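# Assemble two printed parts into a desk lamp

## Task

Join the two 3D-printed parts so the result matches the completed desk lamp displayed on the stand.

## Robot and tools

ROBOT. Two UR7e arms, left_arm and right_arm, each carrying a Robotiq 140 two-finger gripper. The fingers can fold at a hinge. A grip near the fingertips (the outer quarter of each pad) squeezes normally. Nearer the palm the fingers may wrap round the part and draw it in: narrow parts may be held loosely or slip, and wide ones squeezed harder than requested. Pushing a fingertip straight into a surface folds it easily unless the gripper is fully shut, so contact may go unnoticed and the next grip may fail.

FRAMES. Hand poses, velocities, targets and wrist-camera poses are given in each arm's own base frame. The table and fixed cameras use the scene frame: origin at table-top height halfway between the nominal bases, +z up, +x out over the table, left_arm toward +y (image sides do not follow arm names). Actual bases in the scene frame: left_arm at (-0.070, +0.386, +0.027) m, quat_wxyz (+1.000, 0, 0, -0.019); right_arm at (+0.032, -0.504, +0.027) m, quat_wxyz (+1.000, 0, 0, +0.008). Reported hand pose can be off by a few cm. On the gripper, +z points along the fingers and y is the opening direction. end_effector_position is the spot between the pads when shut; fingertips extend about 33 mm past it for gaps up to 40 mm, only 9 mm when wide open.

ROW FORMAT. Every arm command is a row of 20 numbers: left_arm x, y, z (metres), qw, qx, qy, qz, then left gripper position, force_limit, speed; then the same ten for right_arm. x y z and the quaternion are an absolute pose for that end effector in that arm's base frame, not an offset. The three gripper numbers each lie in [-1, 1]. position: +1 fully open (140 mm), about -0.8 pads touch, -1 closes until blocked. force_limit sets grip force (about 14 N at -1, 40 N at 0, 58 N at +1 for a slow close); speed sets finger speed (about 30, 140, 250 mm/s at -1, 0, +1); both default to +1. Faster closes grip much harder. To keep an arm still, repeat its last reported pose and its last gripper numbers every time; to hold orientation, repeat the same quaternion.

TOOLS.
execute_actions(actions, cameras): actions is a list of actions; each action is up to 15 rows, one per 1/30 s step, and a short action repeats its last row. An action is rejected if any target lies over 0.6 m from that gripper's current position along one of its axes. Images only arrive when actions is empty or cameras names them.
move(target, speed, blend, stop_force, zero, blocking, cameras): target is one 20-number row or a list of up to 15 rows; each gripper travels a straight line toward its absolute pose, all arms ending together, capped at 10 s. speed in m/s, 0.002 to 3.6 (default 0.25), turning limited to twice that in rad/s; one value or one per target. blend in m rounds corners in a list. stop_force in N (3 to 120) ends an arm's path when its wrist sensor feels that much push; omit it when lifting off something being pressed. zero (default true) re-zeroes before the move. blocking=false returns after 0.5 s while the move continues (not allowed with stop_force). Moves do not avoid obstacles or the other arm. Keep finger numbers identical across a list.
wait(seconds 0 to 10), stop() to brake a move, zoom_image(camera, region [x0,y0,x1,y1] pixels, max 504x504) on the newest images, zero_wrist_force(arm), read_manual(section "licences"), finished_scene() to end (irreversible).
Cameras: cam_high, cam_low, cam_bench (504x504), cam_left_wrist, cam_right_wrist (672x504); ["all"] for every one.

RESULTS. Each result gives per arm the end_effector_position and end_effector_quat_wxyz (base frame), velocities, Hand target (where the arm is actually being sent, possibly short of the command), Tool commands, joint positions/torques, wrist force and torque along the gripper axes (plus the peak since last shown), motor temperatures. object_status: 0 moving, 1 blocked while opening, 2 blocked while closing (a grip), 3 reached the requested position or pads met. position_measured is in counts: 3 open, ~75 = 100 mm, 139 = 60 mm, 200 = 20 mm, 230 pads met. move adds a line like done, off_target, moving, held or fault, with limits=paced (pose clipped) or limits=held (steps withheld). Commanded orientation is clipped to within 32 degrees of the current one per step, so large turns take several actions.

AVOID. Any contact torque at the joint limits (136 N m for the big joints, 25.4 N m for wrists) or outside force around 150 N halts that arm for 10 s. Motors at 85 °C brake the arm for 30 to 60 s; long stretched holds heat them. Never let the arms press or collide with each other, or grip the other arm's fingers. Do not command a target past a firm contact, slam, drop or release a moving part, or let anything leave the table. Route paths away from an arm's own base. The finished assembly must stay put after the robot lets go.

Each tool is called after "Emit:" as name([rows], argument=value, ...), one row to a line, values as JSON.

## Session

Emit:
execute_actions(actions=[])

Scene clock: 0.00 s.
left_arm: end_effector_position=(+0.5433, +0.5167, +0.3450) position_measured=3 object_status=3 end_effector_quat_wxyz=(-0.115, +0.669, +0.656, +0.330) | right_arm: end_effector_position=(+0.6103, +0.0569, +0.2441) position_measured=3 object_status=3 end_effector_quat_wxyz=(+0.000, +0.976, -0.185, +0.117)
Joint positions: left_arm=[0.396 -1.393 1.535 -2.292 -1.126 2.12] | right_arm=[-0.118 -1.47 1.628 -1.963 -1.587 3.396]
Joint velocities: within noise
Joint torques (N m): no reading
Motor temperatures (°C): left_arm=[45 39 25 40 48 38] | right_arm=[32 28 30 32 41 42]
Wrist force (N): no reading
Wrist torque (N m): no reading
Wrist force, peak (N): no reading
Hand target: left_arm +0.5433, +0.5167, +0.3450; -0.115, +0.669, +0.656, +0.330 | right_arm +0.6103, +0.0569, +0.2441; +0.000, +0.976, -0.185, +0.117
Tool commands: left_gripper/position=+1.0 left_gripper/force_limit=+1.0 left_gripper/speed=+1.0 right_gripper/position=+1.0 right_gripper/force_limit=+1.0 right_gripper/speed=+1.0

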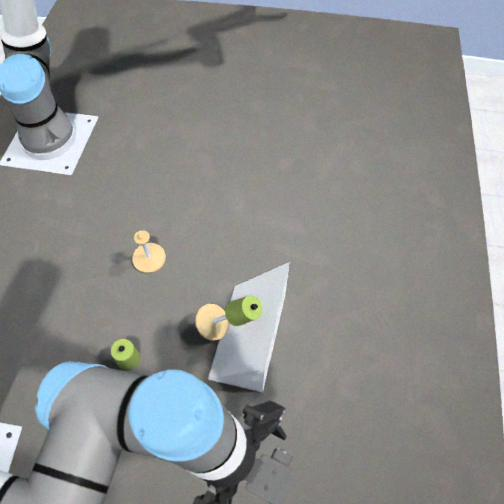

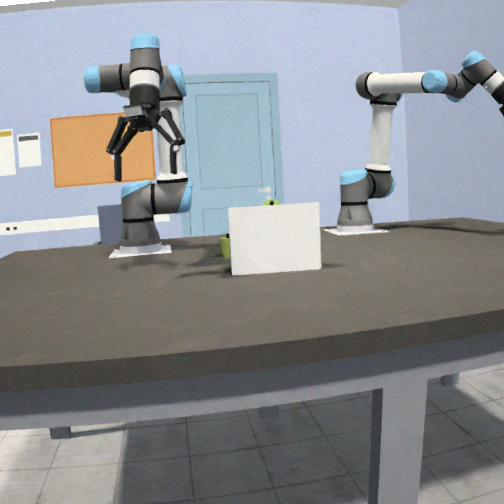

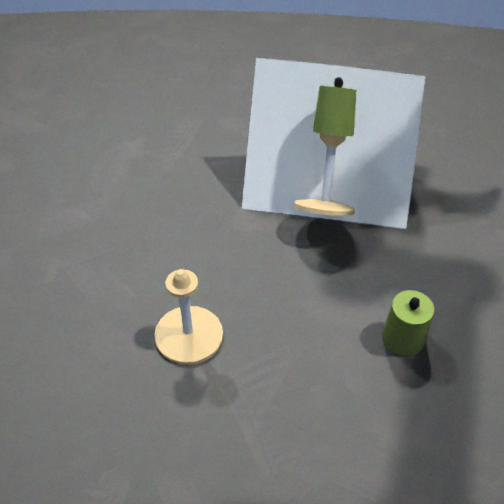

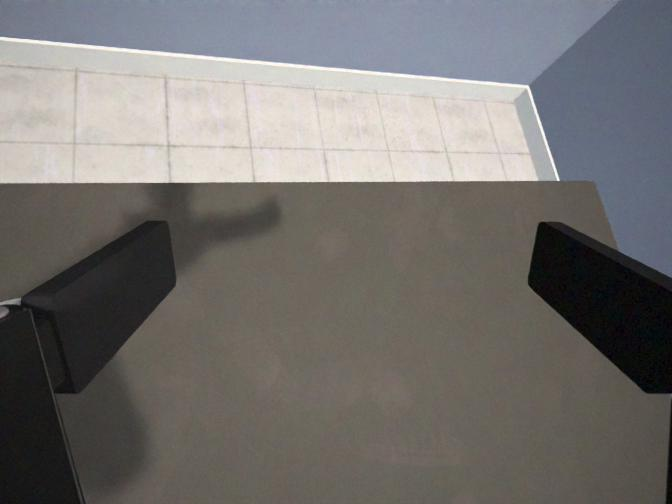

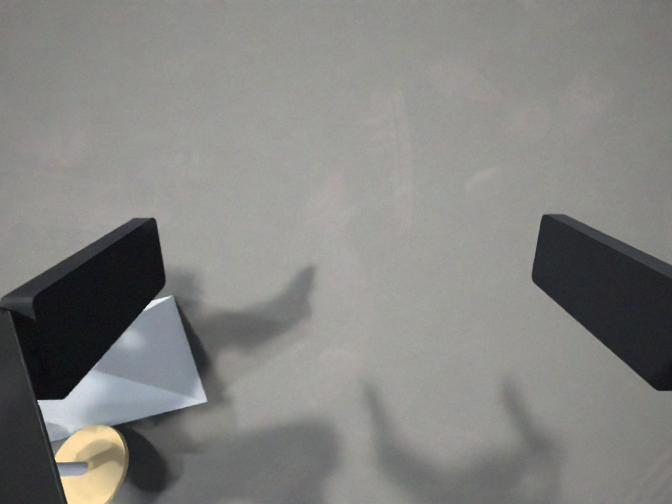

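Emit:
zoom_image(camera="cam_bench", region=[130, 50, 450, 370])

Emit:
zoom_image(camera="cam_high", region=[100, 220, 320, 400])

Scaled by 1.575 from the camera's 504x504 image, which has a finer 720x720 frame.

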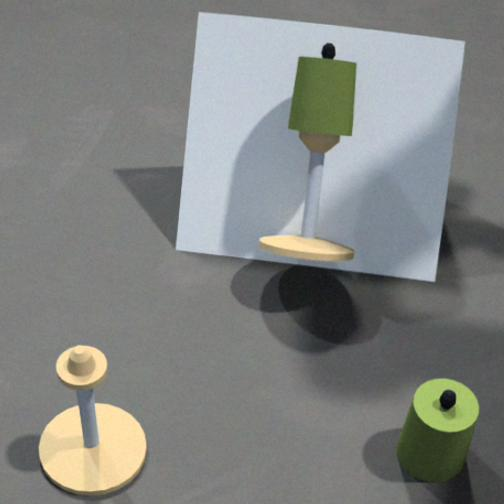

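Scaled by 2.291 from the camera's 504x504 image, which has a finer 720x720 frame.

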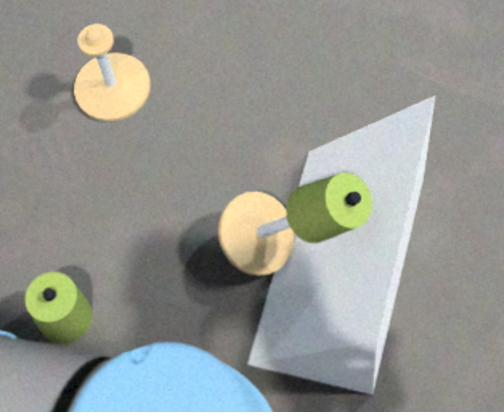

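Emit:
move(target=[0.5433,0.5167,0.3450,-0.115,0.669,0.656,0.330,1,1,1,0.36,0.42,0.38,0,1,0,0,1,1,1], speed=0.5, cameras=["cam_right_wrist","cam_high","cam_bench"])

Scene clock: 15.53 s.
left_arm: end_effector_position=(+0.5433, +0.5167, +0.3450) position_measured=3 object_status=3 end_effector_quat_wxyz=(-0.115, +0.669, +0.656, +0.330) | right_arm: end_effector_position=(+0.3601, +0.4200, +0.3799) position_measured=3 object_status=3 end_effector_quat_wxyz=(+0.000, +1.000, +0.000, +0.000)
Joint positions: left_arm=[0.397 -1.393 1.535 -2.292 -1.127 2.121] | right_arm=[0.619 -1.429 1.15 -1.292 -1.571 3.76]
Joint torques (N m): left_arm=[7.82 -38.55 -33.35 -2.41 -0.64 1.61] | right_arm=[9.4 -36.1 -29.65 -1.4 -2.54 -0.34]
Wrist force (N): left_arm=[0.1 -0.1 0.1] | right_arm=[-0.1 -0.2 -0.1]
Wrist torque (N m): left_arm=[-0.02 -0.02 -0.08] | right_arm=[-0.03 -0.01 0.10]
Wrist force, peak (N): left_arm=[0.5 -0.1 0.2] | right_arm=[-2.4 -3.2 -1.3]
Hand target: left_arm +0.5433, +0.5167, +0.3450; -0.115, +0.669, +0.656, +0.330 | right_arm +0.3600, +0.4200, +0.3800; +0.000, +1.000, +0.000, +0.000
Off the commanded pose: left_arm 0.000 m, 0 deg | right_arm 0.000 m, 0 deg.
move: done
Images, in order (width x height): cam_high 504x504, cam_bench 504x504, cam_right_wrist 672x504.

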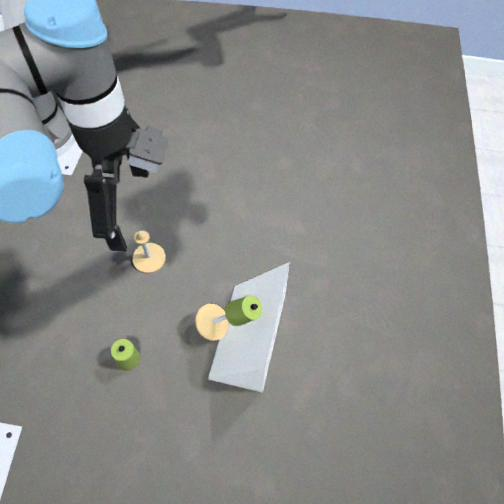

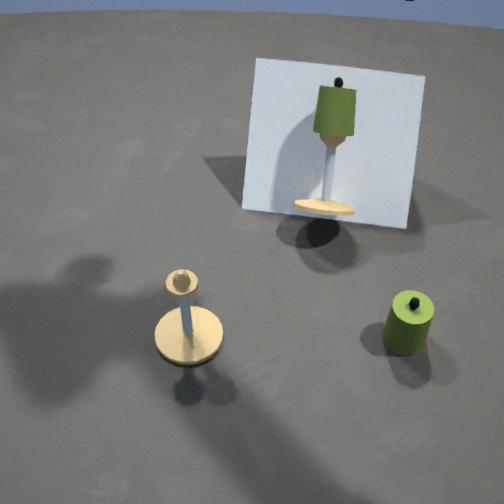

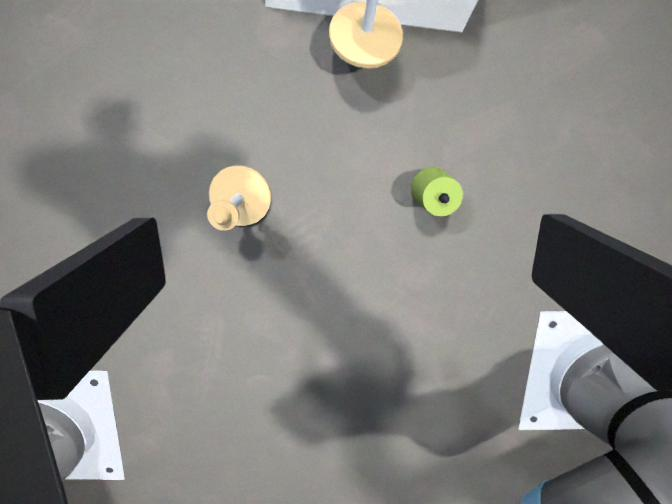

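Emit:
zoom_image(camera="cam_right_wrist", region=[180, 140, 300, 260])

Emit:
zoom_image(camera="cam_right_wrist", region=[380, 140, 500, 260])

Emit:
zoom_image(camera="cam_bench", region=[280, 60, 380, 240])

Emit:
zoom_image(camera="cam_bench", region=[140, 260, 240, 370])

Emit:
zoom_image(camera="cam_bench", region=[360, 270, 460, 380])

Scaled by 4.200 from the camera's 672x504 image, which has a finer 960x720 frame.

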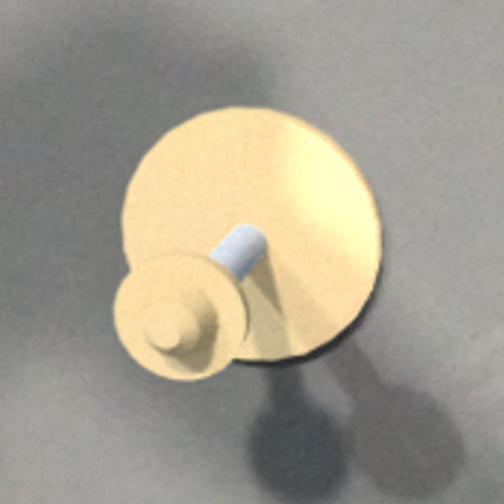

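Scaled by 4.200 from the camera's 672x504 image, which has a finer 960x720 frame.

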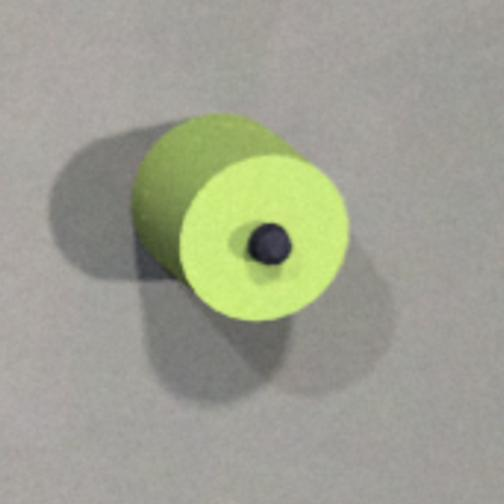

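Scaled by 2.800 from the camera's 504x504 image, which has a finer 720x720 frame.

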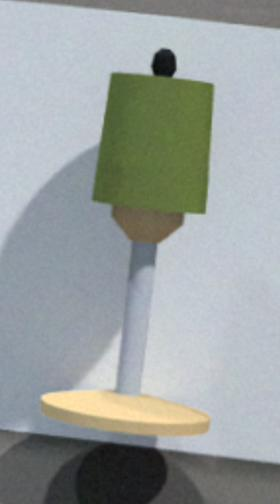

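Scaled by 4.582 from the camera's 504x504 image, which has a finer 720x720 frame.

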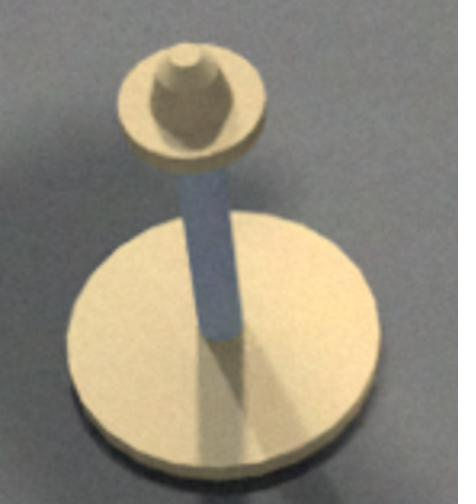

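Scaled by 4.582 from the camera's 504x504 image, which has a finer 720x720 frame.

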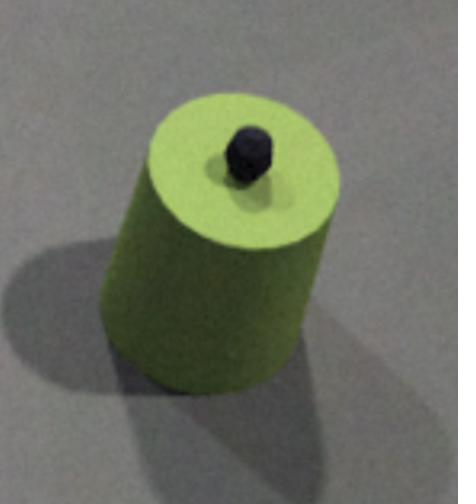

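Emit:
move(target=[0.5433,0.5167,0.3450,-0.115,0.669,0.656,0.330,1,1,1,0.302,0.553,0.27,0,1,0,0,1,1,1], speed=0.4, cameras=["cam_right_wrist"])

Emit:
zoom_image(camera="cam_right_wrist", region=[240, 80, 440, 280])

Emit:
move(target=[0.5433,0.5167,0.3450,-0.115,0.669,0.656,0.330,1,1,1,0.31,0.302,0.20,0,1,0,0,1,1,1], speed=0.4, cameras=["cam_right_wrist"])

Emit:
zoom_image(camera="cam_right_wrist", region=[240, 80, 440, 280])

Scene clock: 30.60 s.
left_arm: end_effector_position=(+0.5433, +0.5167, +0.3450) position_measured=3 object_status=3 end_effector_quat_wxyz=(-0.115, +0.669, +0.656, +0.330) | right_arm: end_effector_position=(+0.3021, +0.5529, +0.2701) position_measured=3 object_status=3 end_effector_quat_wxyz=(+0.000, +1.000, +0.000, +0.000)
Joint positions: left_arm=[0.397 -1.393 1.535 -2.292 -1.127 2.121] | right_arm=[0.858 -1.275 1.243 -1.54 -1.571 3.999]
Joint torques (N m): left_arm=[4.56 -37.34 -31.33 -2.86 1.46 -0.3] | right_arm=[6.97 -39.5 -18.16 -3.72 -1.28 0.35]
Wrist force (N): left_arm=[0.1 0.1 0.2] | right_arm=[-0.6 0.1 -0.1]
Wrist torque (N m): left_arm=[0.02 -0.01 -0.09] | right_arm=[0.02 0.09 0.11]
Wrist force, peak (N): left_arm=[0.5 -0.2 0.1] | right_arm=[-1.7 -2.5 2.8]
Hand target: left_arm +0.5433, +0.5167, +0.3450; -0.115, +0.669, +0.656, +0.330 | right_arm +0.3020, +0.5530, +0.2700; +0.000, +1.000, +0.000, +0.000
Off the commanded pose: left_arm 0.000 m, 0 deg | right_arm 0.000 m, 0 deg.
move: done
Images, in order (width x height): cam_right_wrist 672x504.

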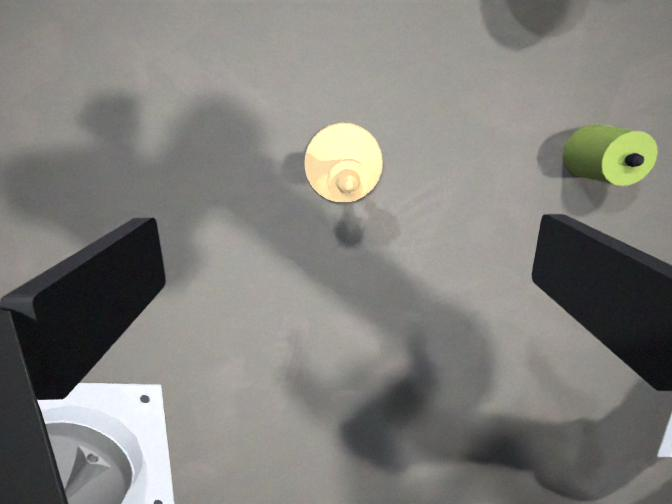

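Scaled by 2.520 from the camera's 672x504 image, which has a finer 960x720 frame.

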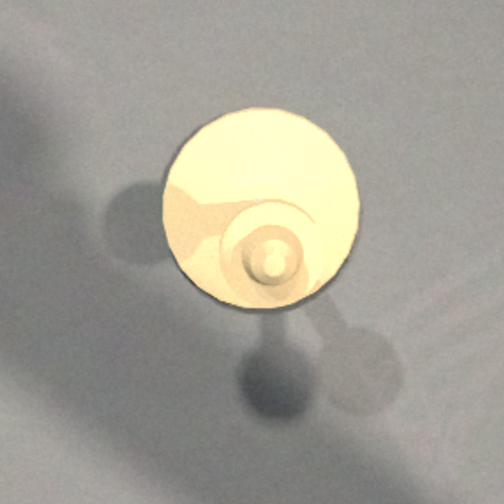

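Scene clock: 31.83 s.
left_arm: end_effector_position=(+0.5433, +0.5167, +0.3450) position_measured=3 object_status=3 end_effector_quat_wxyz=(-0.115, +0.669, +0.656, +0.330) | right_arm: end_effector_position=(+0.3100, +0.3021, +0.2000) position_measured=3 object_status=3 end_effector_quat_wxyz=(+0.000, +1.000, +0.000, +0.000)
Joint positions: left_arm=[0.397 -1.393 1.535 -2.292 -1.127 2.121] | right_arm=[0.459 -1.745 1.925 -1.75 -1.571 3.601]
Joint torques (N m): left_arm=[3.96 -38.81 -30.56 -3.13 2.31 -0.69] | right_arm=[-7.75 -23.73 -15.72 -1.67 -2.3 -2.1]
Wrist force (N): left_arm=[0.0 0.0 0.0] | right_arm=[-0.2 0.0 -0.1]
Wrist torque (N m): left_arm=[0.01 -0.01 -0.08] | right_arm=[-0.02 0.03 0.04]
Wrist force, peak (N): left_arm=[0.3 0.2 0.4] | right_arm=[-0.5 -3.4 -1.3]
Hand target: left_arm +0.5433, +0.5167, +0.3450; -0.115, +0.669, +0.656, +0.330 | right_arm +0.3100, +0.3020, +0.2000; +0.000, +1.000, +0.000, +0.000
Off the commanded pose: left_arm 0.000 m, 0 deg | right_arm 0.000 m, 0 deg.
move: done
Images, in order (width x height): cam_right_wrist 672x504.

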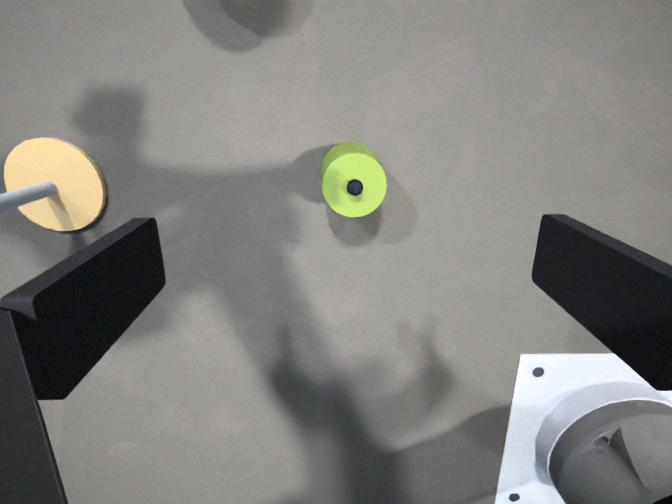

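Scaled by 2.520 from the camera's 672x504 image, which has a finer 960x720 frame.

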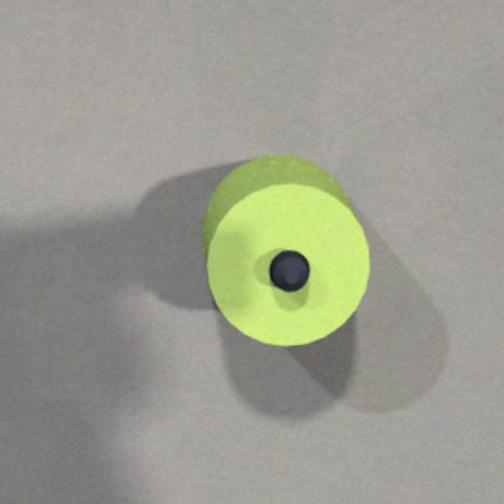

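Emit:
move([
  [0.5433,0.5167,0.3450,-0.115,0.669,0.656,0.330,1,1,1,0.3068,0.2965,0.12,0,1,0,0,0.1,0,0],
  [0.5433,0.5167,0.3450,-0.115,0.669,0.656,0.330,1,1,1,0.3068,0.2965,0.042,0,1,0,0,0.1,0,0],
], speed=[0.25,0.12], blend=[0.01,0], cameras=["cam_right_wrist","cam_bench"])

Scene clock: 43.10 s.
left_arm: end_effector_position=(+0.5433, +0.5167, +0.3450) position_measured=3 object_status=3 end_effector_quat_wxyz=(-0.115, +0.669, +0.656, +0.330) | right_arm: end_effector_position=(+0.3068, +0.2965, +0.0420) position_measured=117 object_status=3 end_effector_quat_wxyz=(+0.000, +1.000, +0.000, +0.000)
Joint positions: left_arm=[0.397 -1.393 1.535 -2.292 -1.127 2.121] | right_arm=[0.451 -1.592 2.232 -2.211 -1.571 3.592]
Joint torques (N m): left_arm=[0.32 -38.63 -28.39 -3.68 2.46 -0.61] | right_arm=[6.57 -28.82 -19.52 -3.51 2.01 1.81]
Wrist force (N): left_arm=[0.3 0.0 0.1] | right_arm=[-0.2 0.3 -0.1]
Wrist torque (N m): left_arm=[-0.01 -0.07 -0.08] | right_arm=[0.06 0.02 0.10]
Wrist force, peak (N): left_arm=[0.4 0.0 0.4] | right_arm=[-0.3 -0.1 -3.2]
Hand target: left_arm +0.5433, +0.5167, +0.3450; -0.115, +0.669, +0.656, +0.330 | right_arm +0.3068, +0.2965, +0.0420; +0.000, +1.000, +0.000, +0.000
Off the commanded pose: left_arm 0.000 m, 0 deg | right_arm 0.000 m, 0 deg.
move: done
Images, in order (width x height): cam_bench 504x504, cam_right_wrist 672x504.

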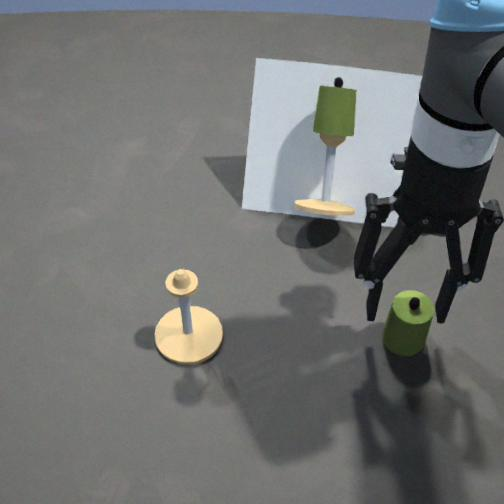

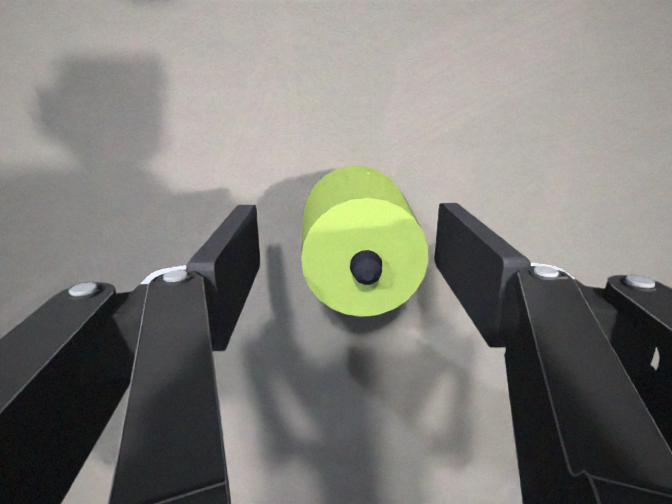

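Emit:
move([
  [0.5433,0.5167,0.3450,-0.115,0.669,0.656,0.330,1,1,1,0.3062,0.2908,0.042,0,1,0,0,0.1,0,-1],
  [0.5433,0.5167,0.3450,-0.115,0.669,0.656,0.330,1,1,1,0.3062,0.2908,0.042,0,1,0,0,-1,0,-1],
], speed=0.05, cameras=["cam_right_wrist","cam_bench"])

Scene clock: 49.80 s.
left_arm: end_effector_position=(+0.5433, +0.5167, +0.3450) position_measured=3 object_status=3 end_effector_quat_wxyz=(-0.115, +0.669, +0.656, +0.330) | right_arm: end_effector_position=(+0.3062, +0.2908, +0.0420) position_measured=160 object_status=0 end_effector_quat_wxyz=(+0.000, +1.000, +0.000, +0.000)
Joint positions: left_arm=[0.397 -1.393 1.535 -2.292 -1.127 2.121] | right_arm=[0.438 -1.603 2.243 -2.211 -1.571 3.58]
Joint torques (N m): left_arm=[-4.39 -38.18 -25.27 -4.32 2.32 -0.51] | right_arm=[8.28 -7.58 -14.6 -2.07 -2.02 1.93]
Wrist force (N): left_arm=[0.4 -0.2 0.2] | right_arm=[-3.9 1.7 -27.5]
Wrist torque (N m): left_arm=[-0.02 -0.08 -0.08] | right_arm=[-0.10 -0.13 0.10]
Wrist force, peak (N): left_arm=[0.2 0.2 0.4] | right_arm=[-3.9 1.7 -27.5]
Hand target: left_arm +0.5433, +0.5167, +0.3450; -0.115, +0.669, +0.656, +0.330 | right_arm +0.3062, +0.2908, +0.0420; +0.000, +1.000, +0.000, +0.000
Off the commanded pose: left_arm 0.000 m, 0 deg | right_arm 0.000 m, 0 deg.
move: done
Images, in order (width x height): cam_bench 504x504, cam_right_wrist 672x504.

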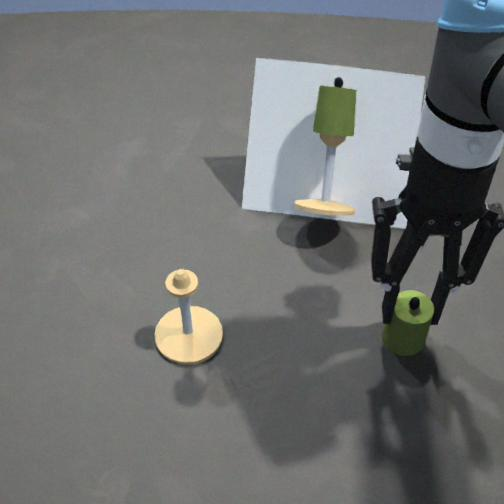

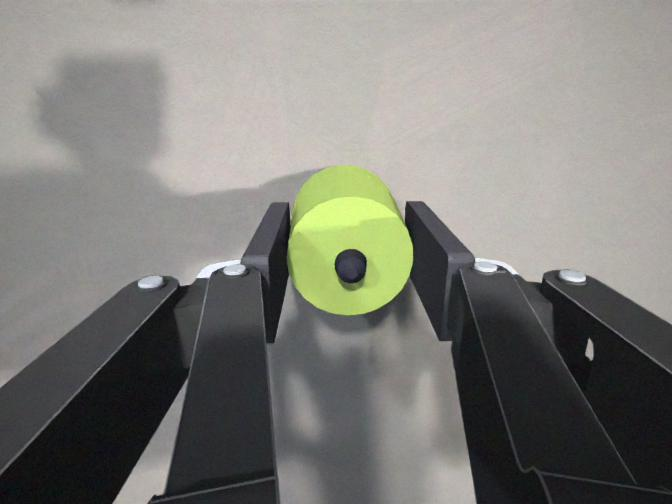

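Emit:
move(target=[0.5433,0.5167,0.3450,-0.115,0.669,0.656,0.330,1,1,1,0.3062,0.2908,0.060,0,1,0,0,-1,0,-1], speed=0.05, cameras=["cam_right_wrist","cam_bench"])

Scene clock: 53.57 s.
left_arm: end_effector_position=(+0.5433, +0.5167, +0.3450) position_measured=3 object_status=3 end_effector_quat_wxyz=(-0.115, +0.669, +0.656, +0.330) | right_arm: end_effector_position=(+0.3063, +0.2908, +0.0602) position_measured=160 object_status=2 end_effector_quat_wxyz=(+0.000, +1.000, +0.000, +0.000)
Joint positions: left_arm=[0.397 -1.393 1.535 -2.292 -1.127 2.121] | right_arm=[0.438 -1.634 2.215 -2.153 -1.571 3.58]
Joint torques (N m): left_arm=[-4.45 -37.97 -22.8 -4.34 2.66 -0.49] | right_arm=[4.02 -7.64 -14.31 -4.18 -2.05 1.33]
Wrist force (N): left_arm=[0.2 0.1 0.1] | right_arm=[-0.2 -0.1 0.5]
Wrist torque (N m): left_arm=[0.01 -0.04 -0.08] | right_arm=[-0.02 0.02 0.10]
Wrist force, peak (N): left_arm=[0.4 -0.2 0.4] | right_arm=[-3.9 1.4 -27.7]
Hand target: left_arm +0.5433, +0.5167, +0.3450; -0.115, +0.669, +0.656, +0.330 | right_arm +0.3062, +0.2908, +0.0600; +0.000, +1.000, +0.000, +0.000
Off the commanded pose: left_arm 0.000 m, 0 deg | right_arm 0.000 m, 0 deg.
move: done
Images, in order (width x height): cam_bench 504x504, cam_right_wrist 672x504.

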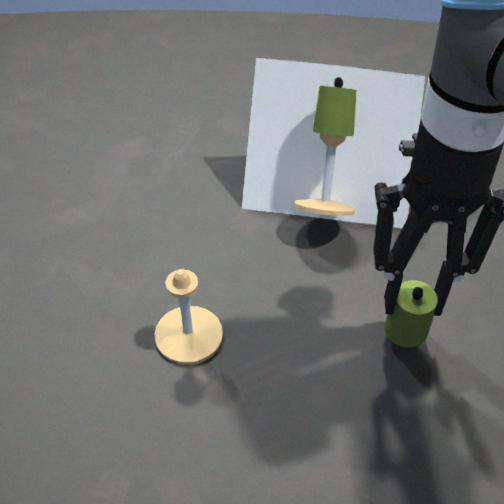

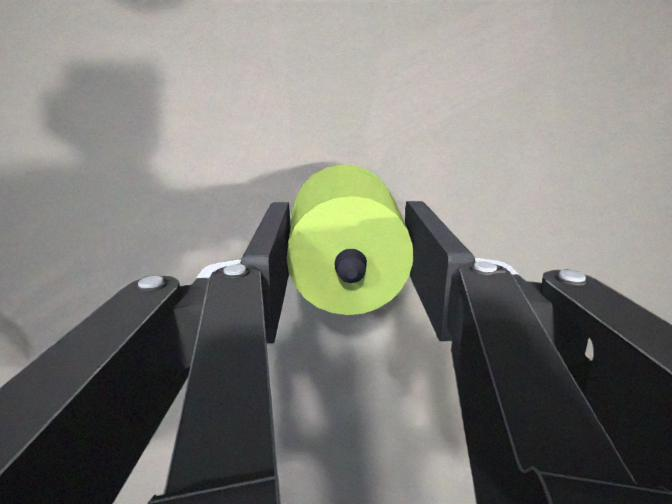

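Emit:
move([
  [0.5433,0.5167,0.3450,-0.115,0.669,0.656,0.330,1,1,1,0.3064,0.2908,0.20,0,1,0,0,-1,0,-1],
  [0.5433,0.5167,0.3450,-0.115,0.669,0.656,0.330,1,1,1,0.2964,0.5445,0.20,0,1,0,0,-1,0,-1],
  [0.5433,0.5167,0.3450,-0.115,0.669,0.656,0.330,1,1,1,0.2964,0.5445,0.165,0,1,0,0,-1,0,-1],
], speed=[0.2,0.25,0.1], blend=[0.04,0.02,0], cameras=["cam_right_wrist","cam_bench","cam_high","cam_low"])

Emit:
zoom_image(camera="cam_bench", region=[130, 200, 250, 380])

Emit:
zoom_image(camera="cam_high", region=[90, 180, 190, 280])

Scene clock: 64.50 s.
left_arm: end_effector_position=(+0.5433, +0.5167, +0.3450) position_measured=3 object_status=3 end_effector_quat_wxyz=(-0.115, +0.669, +0.656, +0.330) | right_arm: end_effector_position=(+0.2964, +0.5445, +0.1649) position_measured=160 object_status=2 end_effector_quat_wxyz=(+0.000, +1.000, +0.000, +0.000)
Joint positions: left_arm=[0.397 -1.393 1.535 -2.292 -1.127 2.121] | right_arm=[0.856 -1.273 1.512 -1.809 -1.571 3.997]
Joint torques (N m): left_arm=[-4.63 -39.04 -20.14 -4.4 2.56 -0.49] | right_arm=[0.18 -53.09 -24.54 -2.53 1.88 0.93]
Wrist force (N): left_arm=[0.3 -0.1 0.0] | right_arm=[-0.4 -0.1 0.9]
Wrist torque (N m): left_arm=[-0.01 -0.05 -0.08] | right_arm=[-0.01 0.06 0.12]
Wrist force, peak (N): left_arm=[0.3 0.3 0.3] | right_arm=[-0.3 -0.3 3.5]
Hand target: left_arm +0.5433, +0.5167, +0.3450; -0.115, +0.669, +0.656, +0.330 | right_arm +0.2964, +0.5445, +0.1650; +0.000, +1.000, +0.000, +0.000
Off the commanded pose: left_arm 0.000 m, 0 deg | right_arm 0.000 m, 0 deg.
move: done; blend cut to 0.0175 m at target 2
Images, in order (width x height): cam_high 504x504, cam_low 504x504, cam_bench 504x504, cam_right_wrist 672x504.

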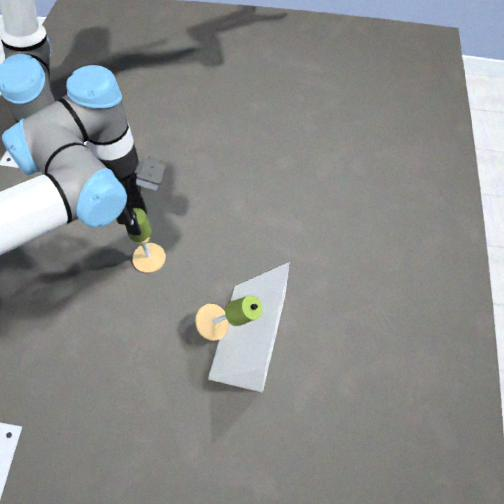

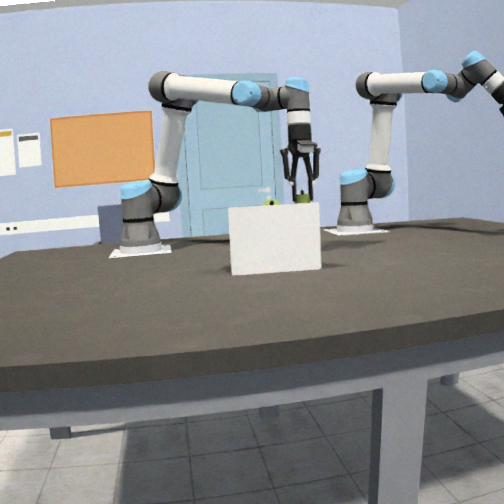

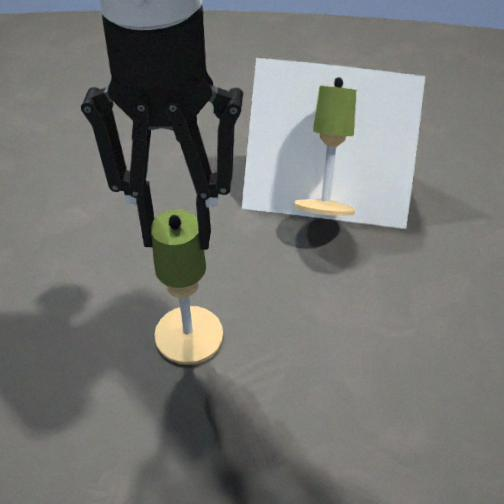

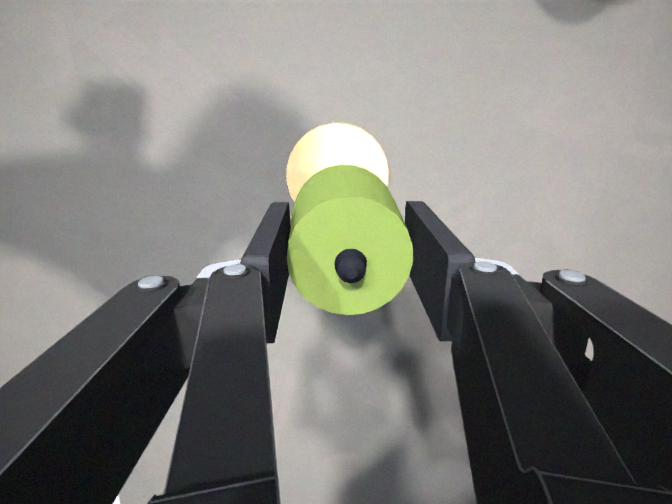

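Scaled by 2.800 from the camera's 504x504 image, which has a finer 720x720 frame.

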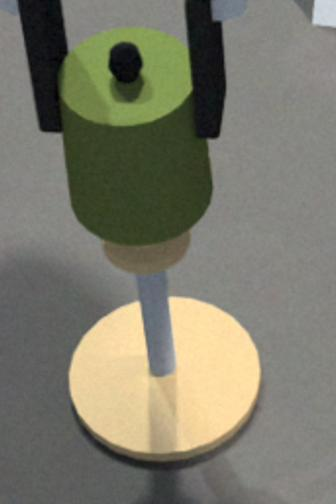

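Scaled by 5.040 from the camera's 504x504 image, which has a finer 720x720 frame.

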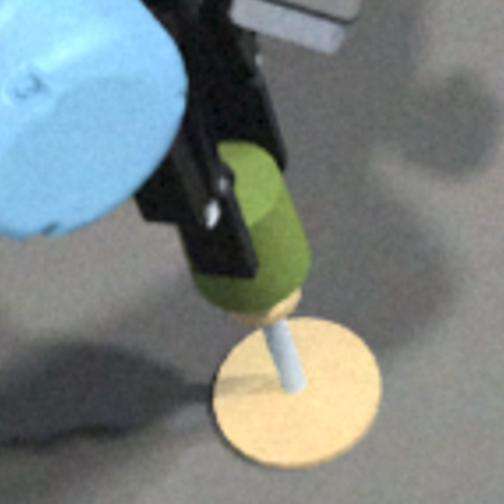

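Emit:
move(target=[0.5433,0.5167,0.3450,-0.115,0.669,0.656,0.330,1,1,1,0.2964,0.5445,0.135,0,1,0,0,-1,0,-1], speed=0.015, stop_force=6, cameras=["cam_right_wrist","cam_bench","cam_high"])

Emit:
zoom_image(camera="cam_bench", region=[130, 200, 250, 380])

Emit:
zoom_image(camera="cam_high", region=[90, 180, 190, 280])

Scene clock: 70.90 s.
left_arm: end_effector_position=(+0.5433, +0.5167, +0.3450) position_measured=3 object_status=3 end_effector_quat_wxyz=(-0.115, +0.669, +0.656, +0.330) | right_arm: end_effector_position=(+0.2964, +0.5445, +0.1426) position_measured=160 object_status=2 end_effector_quat_wxyz=(+0.000, +1.000, +0.000, +0.000)
Joint positions: left_arm=[0.397 -1.393 1.535 -2.292 -1.127 2.121] | right_arm=[0.856 -1.259 1.552 -1.864 -1.571 3.997]
Joint torques (N m): left_arm=[-3.45 -38.01 -19.65 -4.32 2.45 -0.52] | right_arm=[7.05 -48.39 -27.58 -3.02 2.06 1.66]
Wrist force (N): left_arm=[0.3 0.0 0.0] | right_arm=[-0.7 -0.2 -7.3]
Wrist torque (N m): left_arm=[0.02 -0.06 -0.09] | right_arm=[0.01 0.07 0.12]
Wrist force, peak (N): left_arm=[0.2 0.3 0.2] | right_arm=[-1.2 3.4 -25.2]
Hand target: left_arm +0.5433, +0.5167, +0.3450; -0.115, +0.669, +0.656, +0.330 | right_arm +0.2964, +0.5445, +0.1426; +0.000, +1.000, +0.000, +0.000
Off the commanded pose: left_arm 0.000 m, 0 deg | right_arm 0.008 m, 0 deg.
move: contact (right_arm)
Images, in order (width x height): cam_high 504x504, cam_bench 504x504, cam_right_wrist 672x504.

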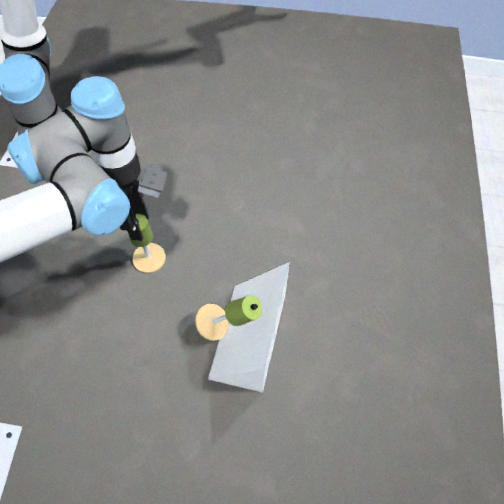

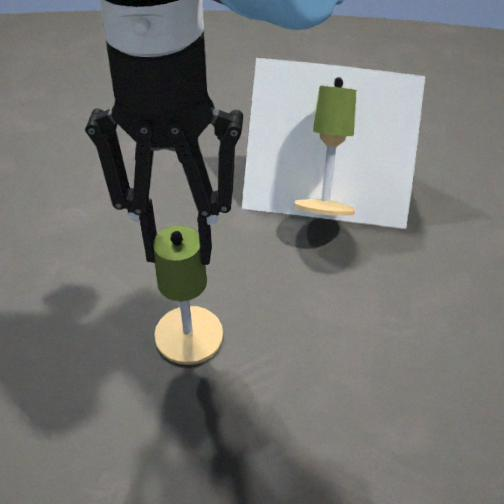

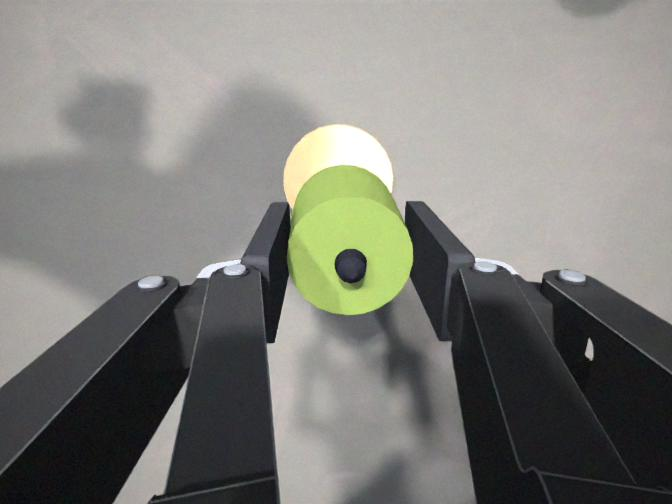

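Scaled by 2.800 from the camera's 504x504 image, which has a finer 720x720 frame.

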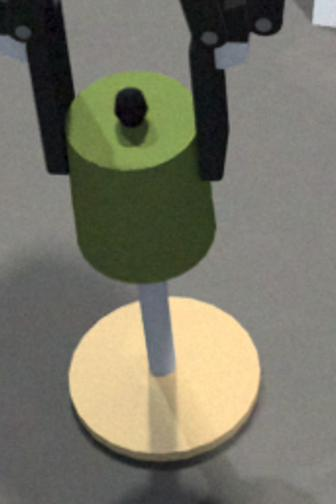

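Scaled by 5.040 from the camera's 504x504 image, which has a finer 720x720 frame.

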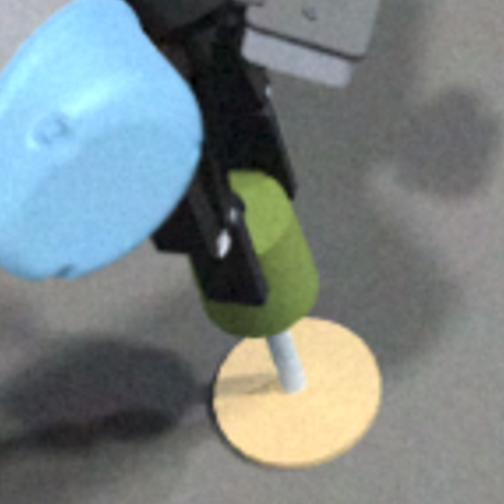

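Emit:
move(target=[0.5433,0.5167,0.3450,-0.115,0.669,0.656,0.330,1,1,1,0.2964,0.5445,0.130,0,1,0,0,-1,0,-1], speed=0.004, stop_force=25, cameras=["cam_right_wrist","cam_bench"])

Emit:
zoom_image(camera="cam_bench", region=[130, 200, 250, 380])

Scene clock: 78.23 s.
left_arm: end_effector_position=(+0.5433, +0.5167, +0.3450) position_measured=3 object_status=3 end_effector_quat_wxyz=(-0.115, +0.669, +0.656, +0.330) | right_arm: end_effector_position=(+0.2965, +0.5446, +0.1421) position_measured=160 object_status=2 end_effector_quat_wxyz=(+0.000, +1.000, +0.000, +0.000)
Joint positions: left_arm=[0.397 -1.393 1.535 -2.292 -1.127 2.121] | right_arm=[0.856 -1.259 1.554 -1.866 -1.571 3.997]
Joint torques (N m): left_arm=[-3.87 -38.49 -20.36 -4.32 2.54 -0.59] | right_arm=[5.54 -29.12 -17.34 -0.31 2.16 1.58]
Wrist force (N): left_arm=[0.1 0.0 0.1] | right_arm=[-2.3 5.4 -32.0]
Wrist torque (N m): left_arm=[0.01 -0.03 -0.09] | right_arm=[-0.42 -0.09 0.09]
Wrist force, peak (N): left_arm=[0.5 -0.2 0.1] | right_arm=[-1.9 6.0 -38.0]
Hand target: left_arm +0.5433, +0.5167, +0.3450; -0.115, +0.669, +0.656, +0.330 | right_arm +0.2965, +0.5446, +0.1421; +0.000, +1.000, +0.000, +0.000
Off the commanded pose: left_arm 0.000 m, 0 deg | right_arm 0.012 m, 0 deg.
move: contact (right_arm)
Images, in order (width x height): cam_bench 504x504, cam_right_wrist 672x504.

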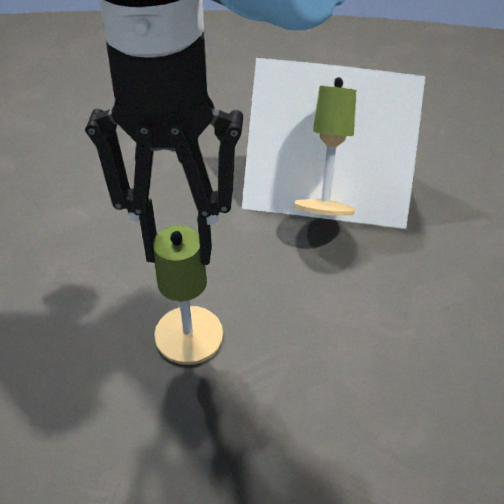

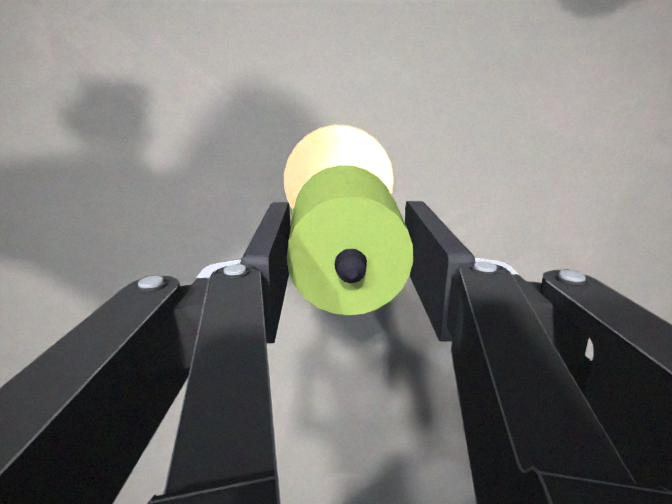

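Scaled by 2.800 from the camera's 504x504 image, which has a finer 720x720 frame.

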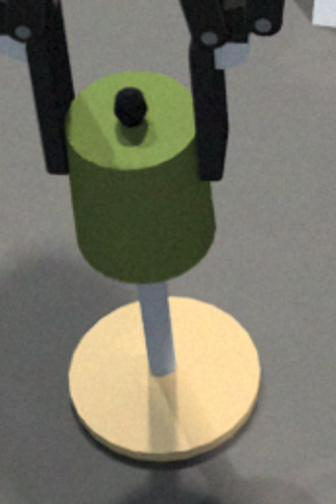

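Emit:
move([
  [0.5433,0.5167,0.3450,-0.115,0.669,0.656,0.330,1,1,1,0.2964,0.5445,0.1427,0,1,0,0,-1,0,-1],
  [0.5433,0.5167,0.3450,-0.115,0.669,0.656,0.330,1,1,1,0.2964,0.5445,0.1427,0,1,0,0,0.3,0,-1],
], speed=0.01, cameras=["cam_right_wrist","cam_bench"])

Emit:
zoom_image(camera="cam_bench", region=[130, 200, 250, 380])

Scene clock: 86.63 s.
left_arm: end_effector_position=(+0.5433, +0.5167, +0.3450) position_measured=3 object_status=3 end_effector_quat_wxyz=(-0.115, +0.669, +0.656, +0.330) | right_arm: end_effector_position=(+0.2964, +0.5445, +0.1427) position_measured=91 object_status=0 end_effector_quat_wxyz=(+0.000, +1.000, +0.000, +0.000)
Joint positions: left_arm=[0.397 -1.393 1.535 -2.292 -1.127 2.121] | right_arm=[0.856 -1.259 1.552 -1.864 -1.571 3.997]
Joint torques (N m): left_arm=[-4.33 -38.09 -19.31 -4.4 2.43 -0.52] | right_arm=[6.48 -49.59 -30.05 -3.68 0.49 1.3]
Wrist force (N): left_arm=[0.3 0.0 0.0] | right_arm=[-0.4 -0.3 -0.1]
Wrist torque (N m): left_arm=[0.01 -0.07 -0.08] | right_arm=[-0.07 0.04 0.12]
Wrist force, peak (N): left_arm=[0.5 0.0 0.2] | right_arm=[-2.1 5.5 -33.4]
Hand target: left_arm +0.5433, +0.5167, +0.3450; -0.115, +0.669, +0.656, +0.330 | right_arm +0.2964, +0.5445, +0.1427; +0.000, +1.000, +0.000, +0.000
Off the commanded pose: left_arm 0.000 m, 0 deg | right_arm 0.000 m, 0 deg.
move: done
Images, in order (width x height): cam_bench 504x504, cam_right_wrist 672x504.

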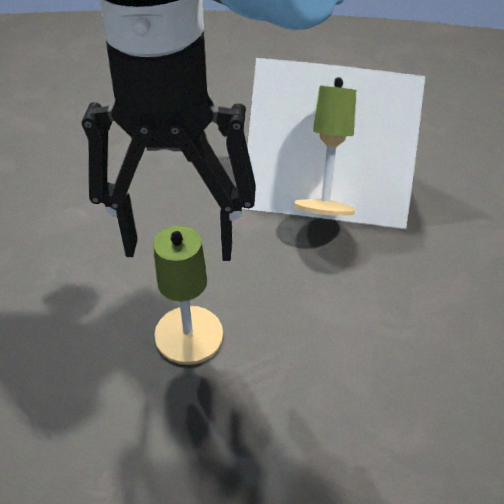

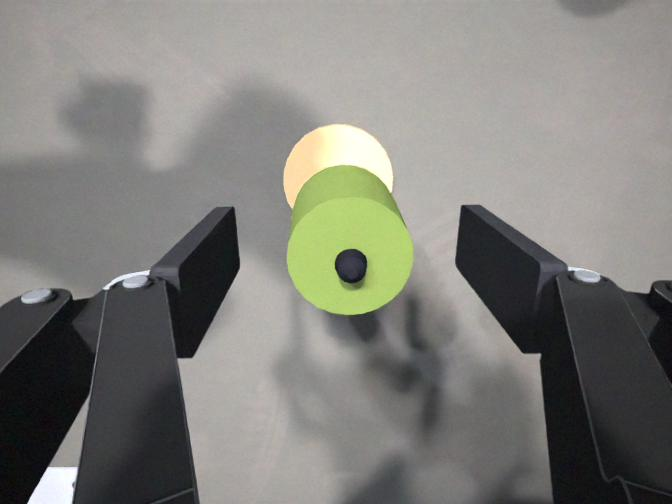

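Scaled by 2.800 from the camera's 504x504 image, which has a finer 720x720 frame.

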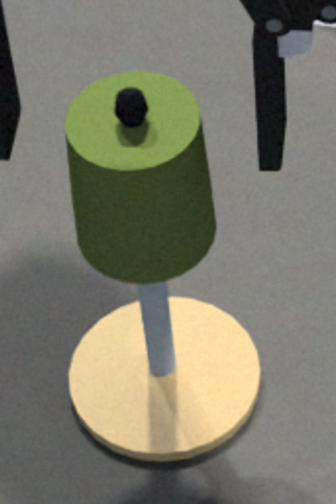

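Emit:
move(target=[0.5433,0.5167,0.3450,-0.115,0.669,0.656,0.330,1,1,1,0.2964,0.5445,0.27,0,1,0,0,0.3,0,-1], speed=0.15, cameras=["cam_right_wrist","cam_bench"])

Scene clock: 89.23 s.
left_arm: end_effector_position=(+0.5433, +0.5167, +0.3450) position_measured=3 object_status=3 end_effector_quat_wxyz=(-0.115, +0.669, +0.656, +0.330) | right_arm: end_effector_position=(+0.2964, +0.5445, +0.2700) position_measured=91 object_status=3 end_effector_quat_wxyz=(+0.000, +1.000, +0.000, +0.000)
Joint positions: left_arm=[0.397 -1.393 1.535 -2.292 -1.127 2.121] | right_arm=[0.856 -1.3 1.277 -1.548 -1.571 3.997]
Joint torques (N m): left_arm=[-2.99 -37.35 -19.52 -4.35 2.5 -0.69] | right_arm=[2.28 -26.81 -29.38 -1.67 -0.5 0.35]
Wrist force (N): left_arm=[0.1 0.0 -0.1] | right_arm=[-0.3 0.1 0.0]
Wrist torque (N m): left_arm=[0.00 -0.02 -0.08] | right_arm=[0.01 0.04 0.11]
Wrist force, peak (N): left_arm=[0.2 0.0 0.4] | right_arm=[-0.5 0.0 -2.4]
Hand target: left_arm +0.5433, +0.5167, +0.3450; -0.115, +0.669, +0.656, +0.330 | right_arm +0.2964, +0.5445, +0.2700; +0.000, +1.000, +0.000, +0.000
Off the commanded pose: left_arm 0.000 m, 0 deg | right_arm 0.000 m, 0 deg.
move: done
Images, in order (width x height): cam_bench 504x504, cam_right_wrist 672x504.

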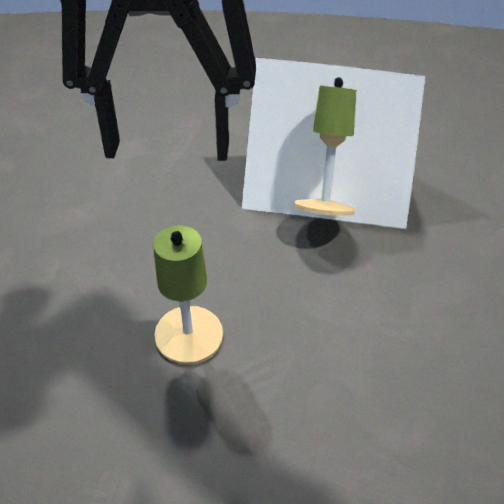

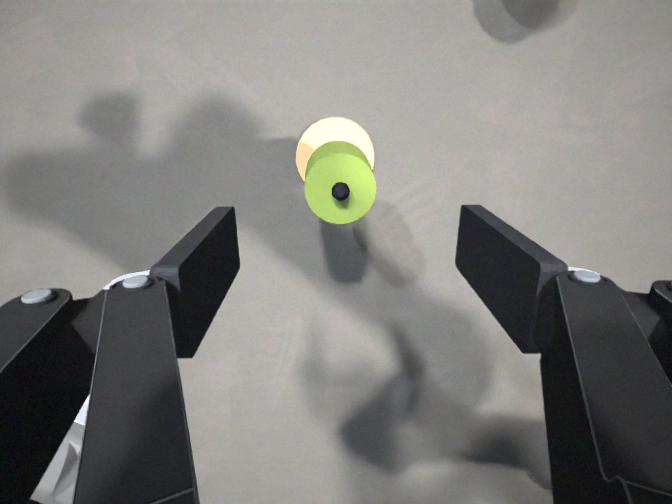

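Emit:
finished_scene()

The scene is finished: the task was done.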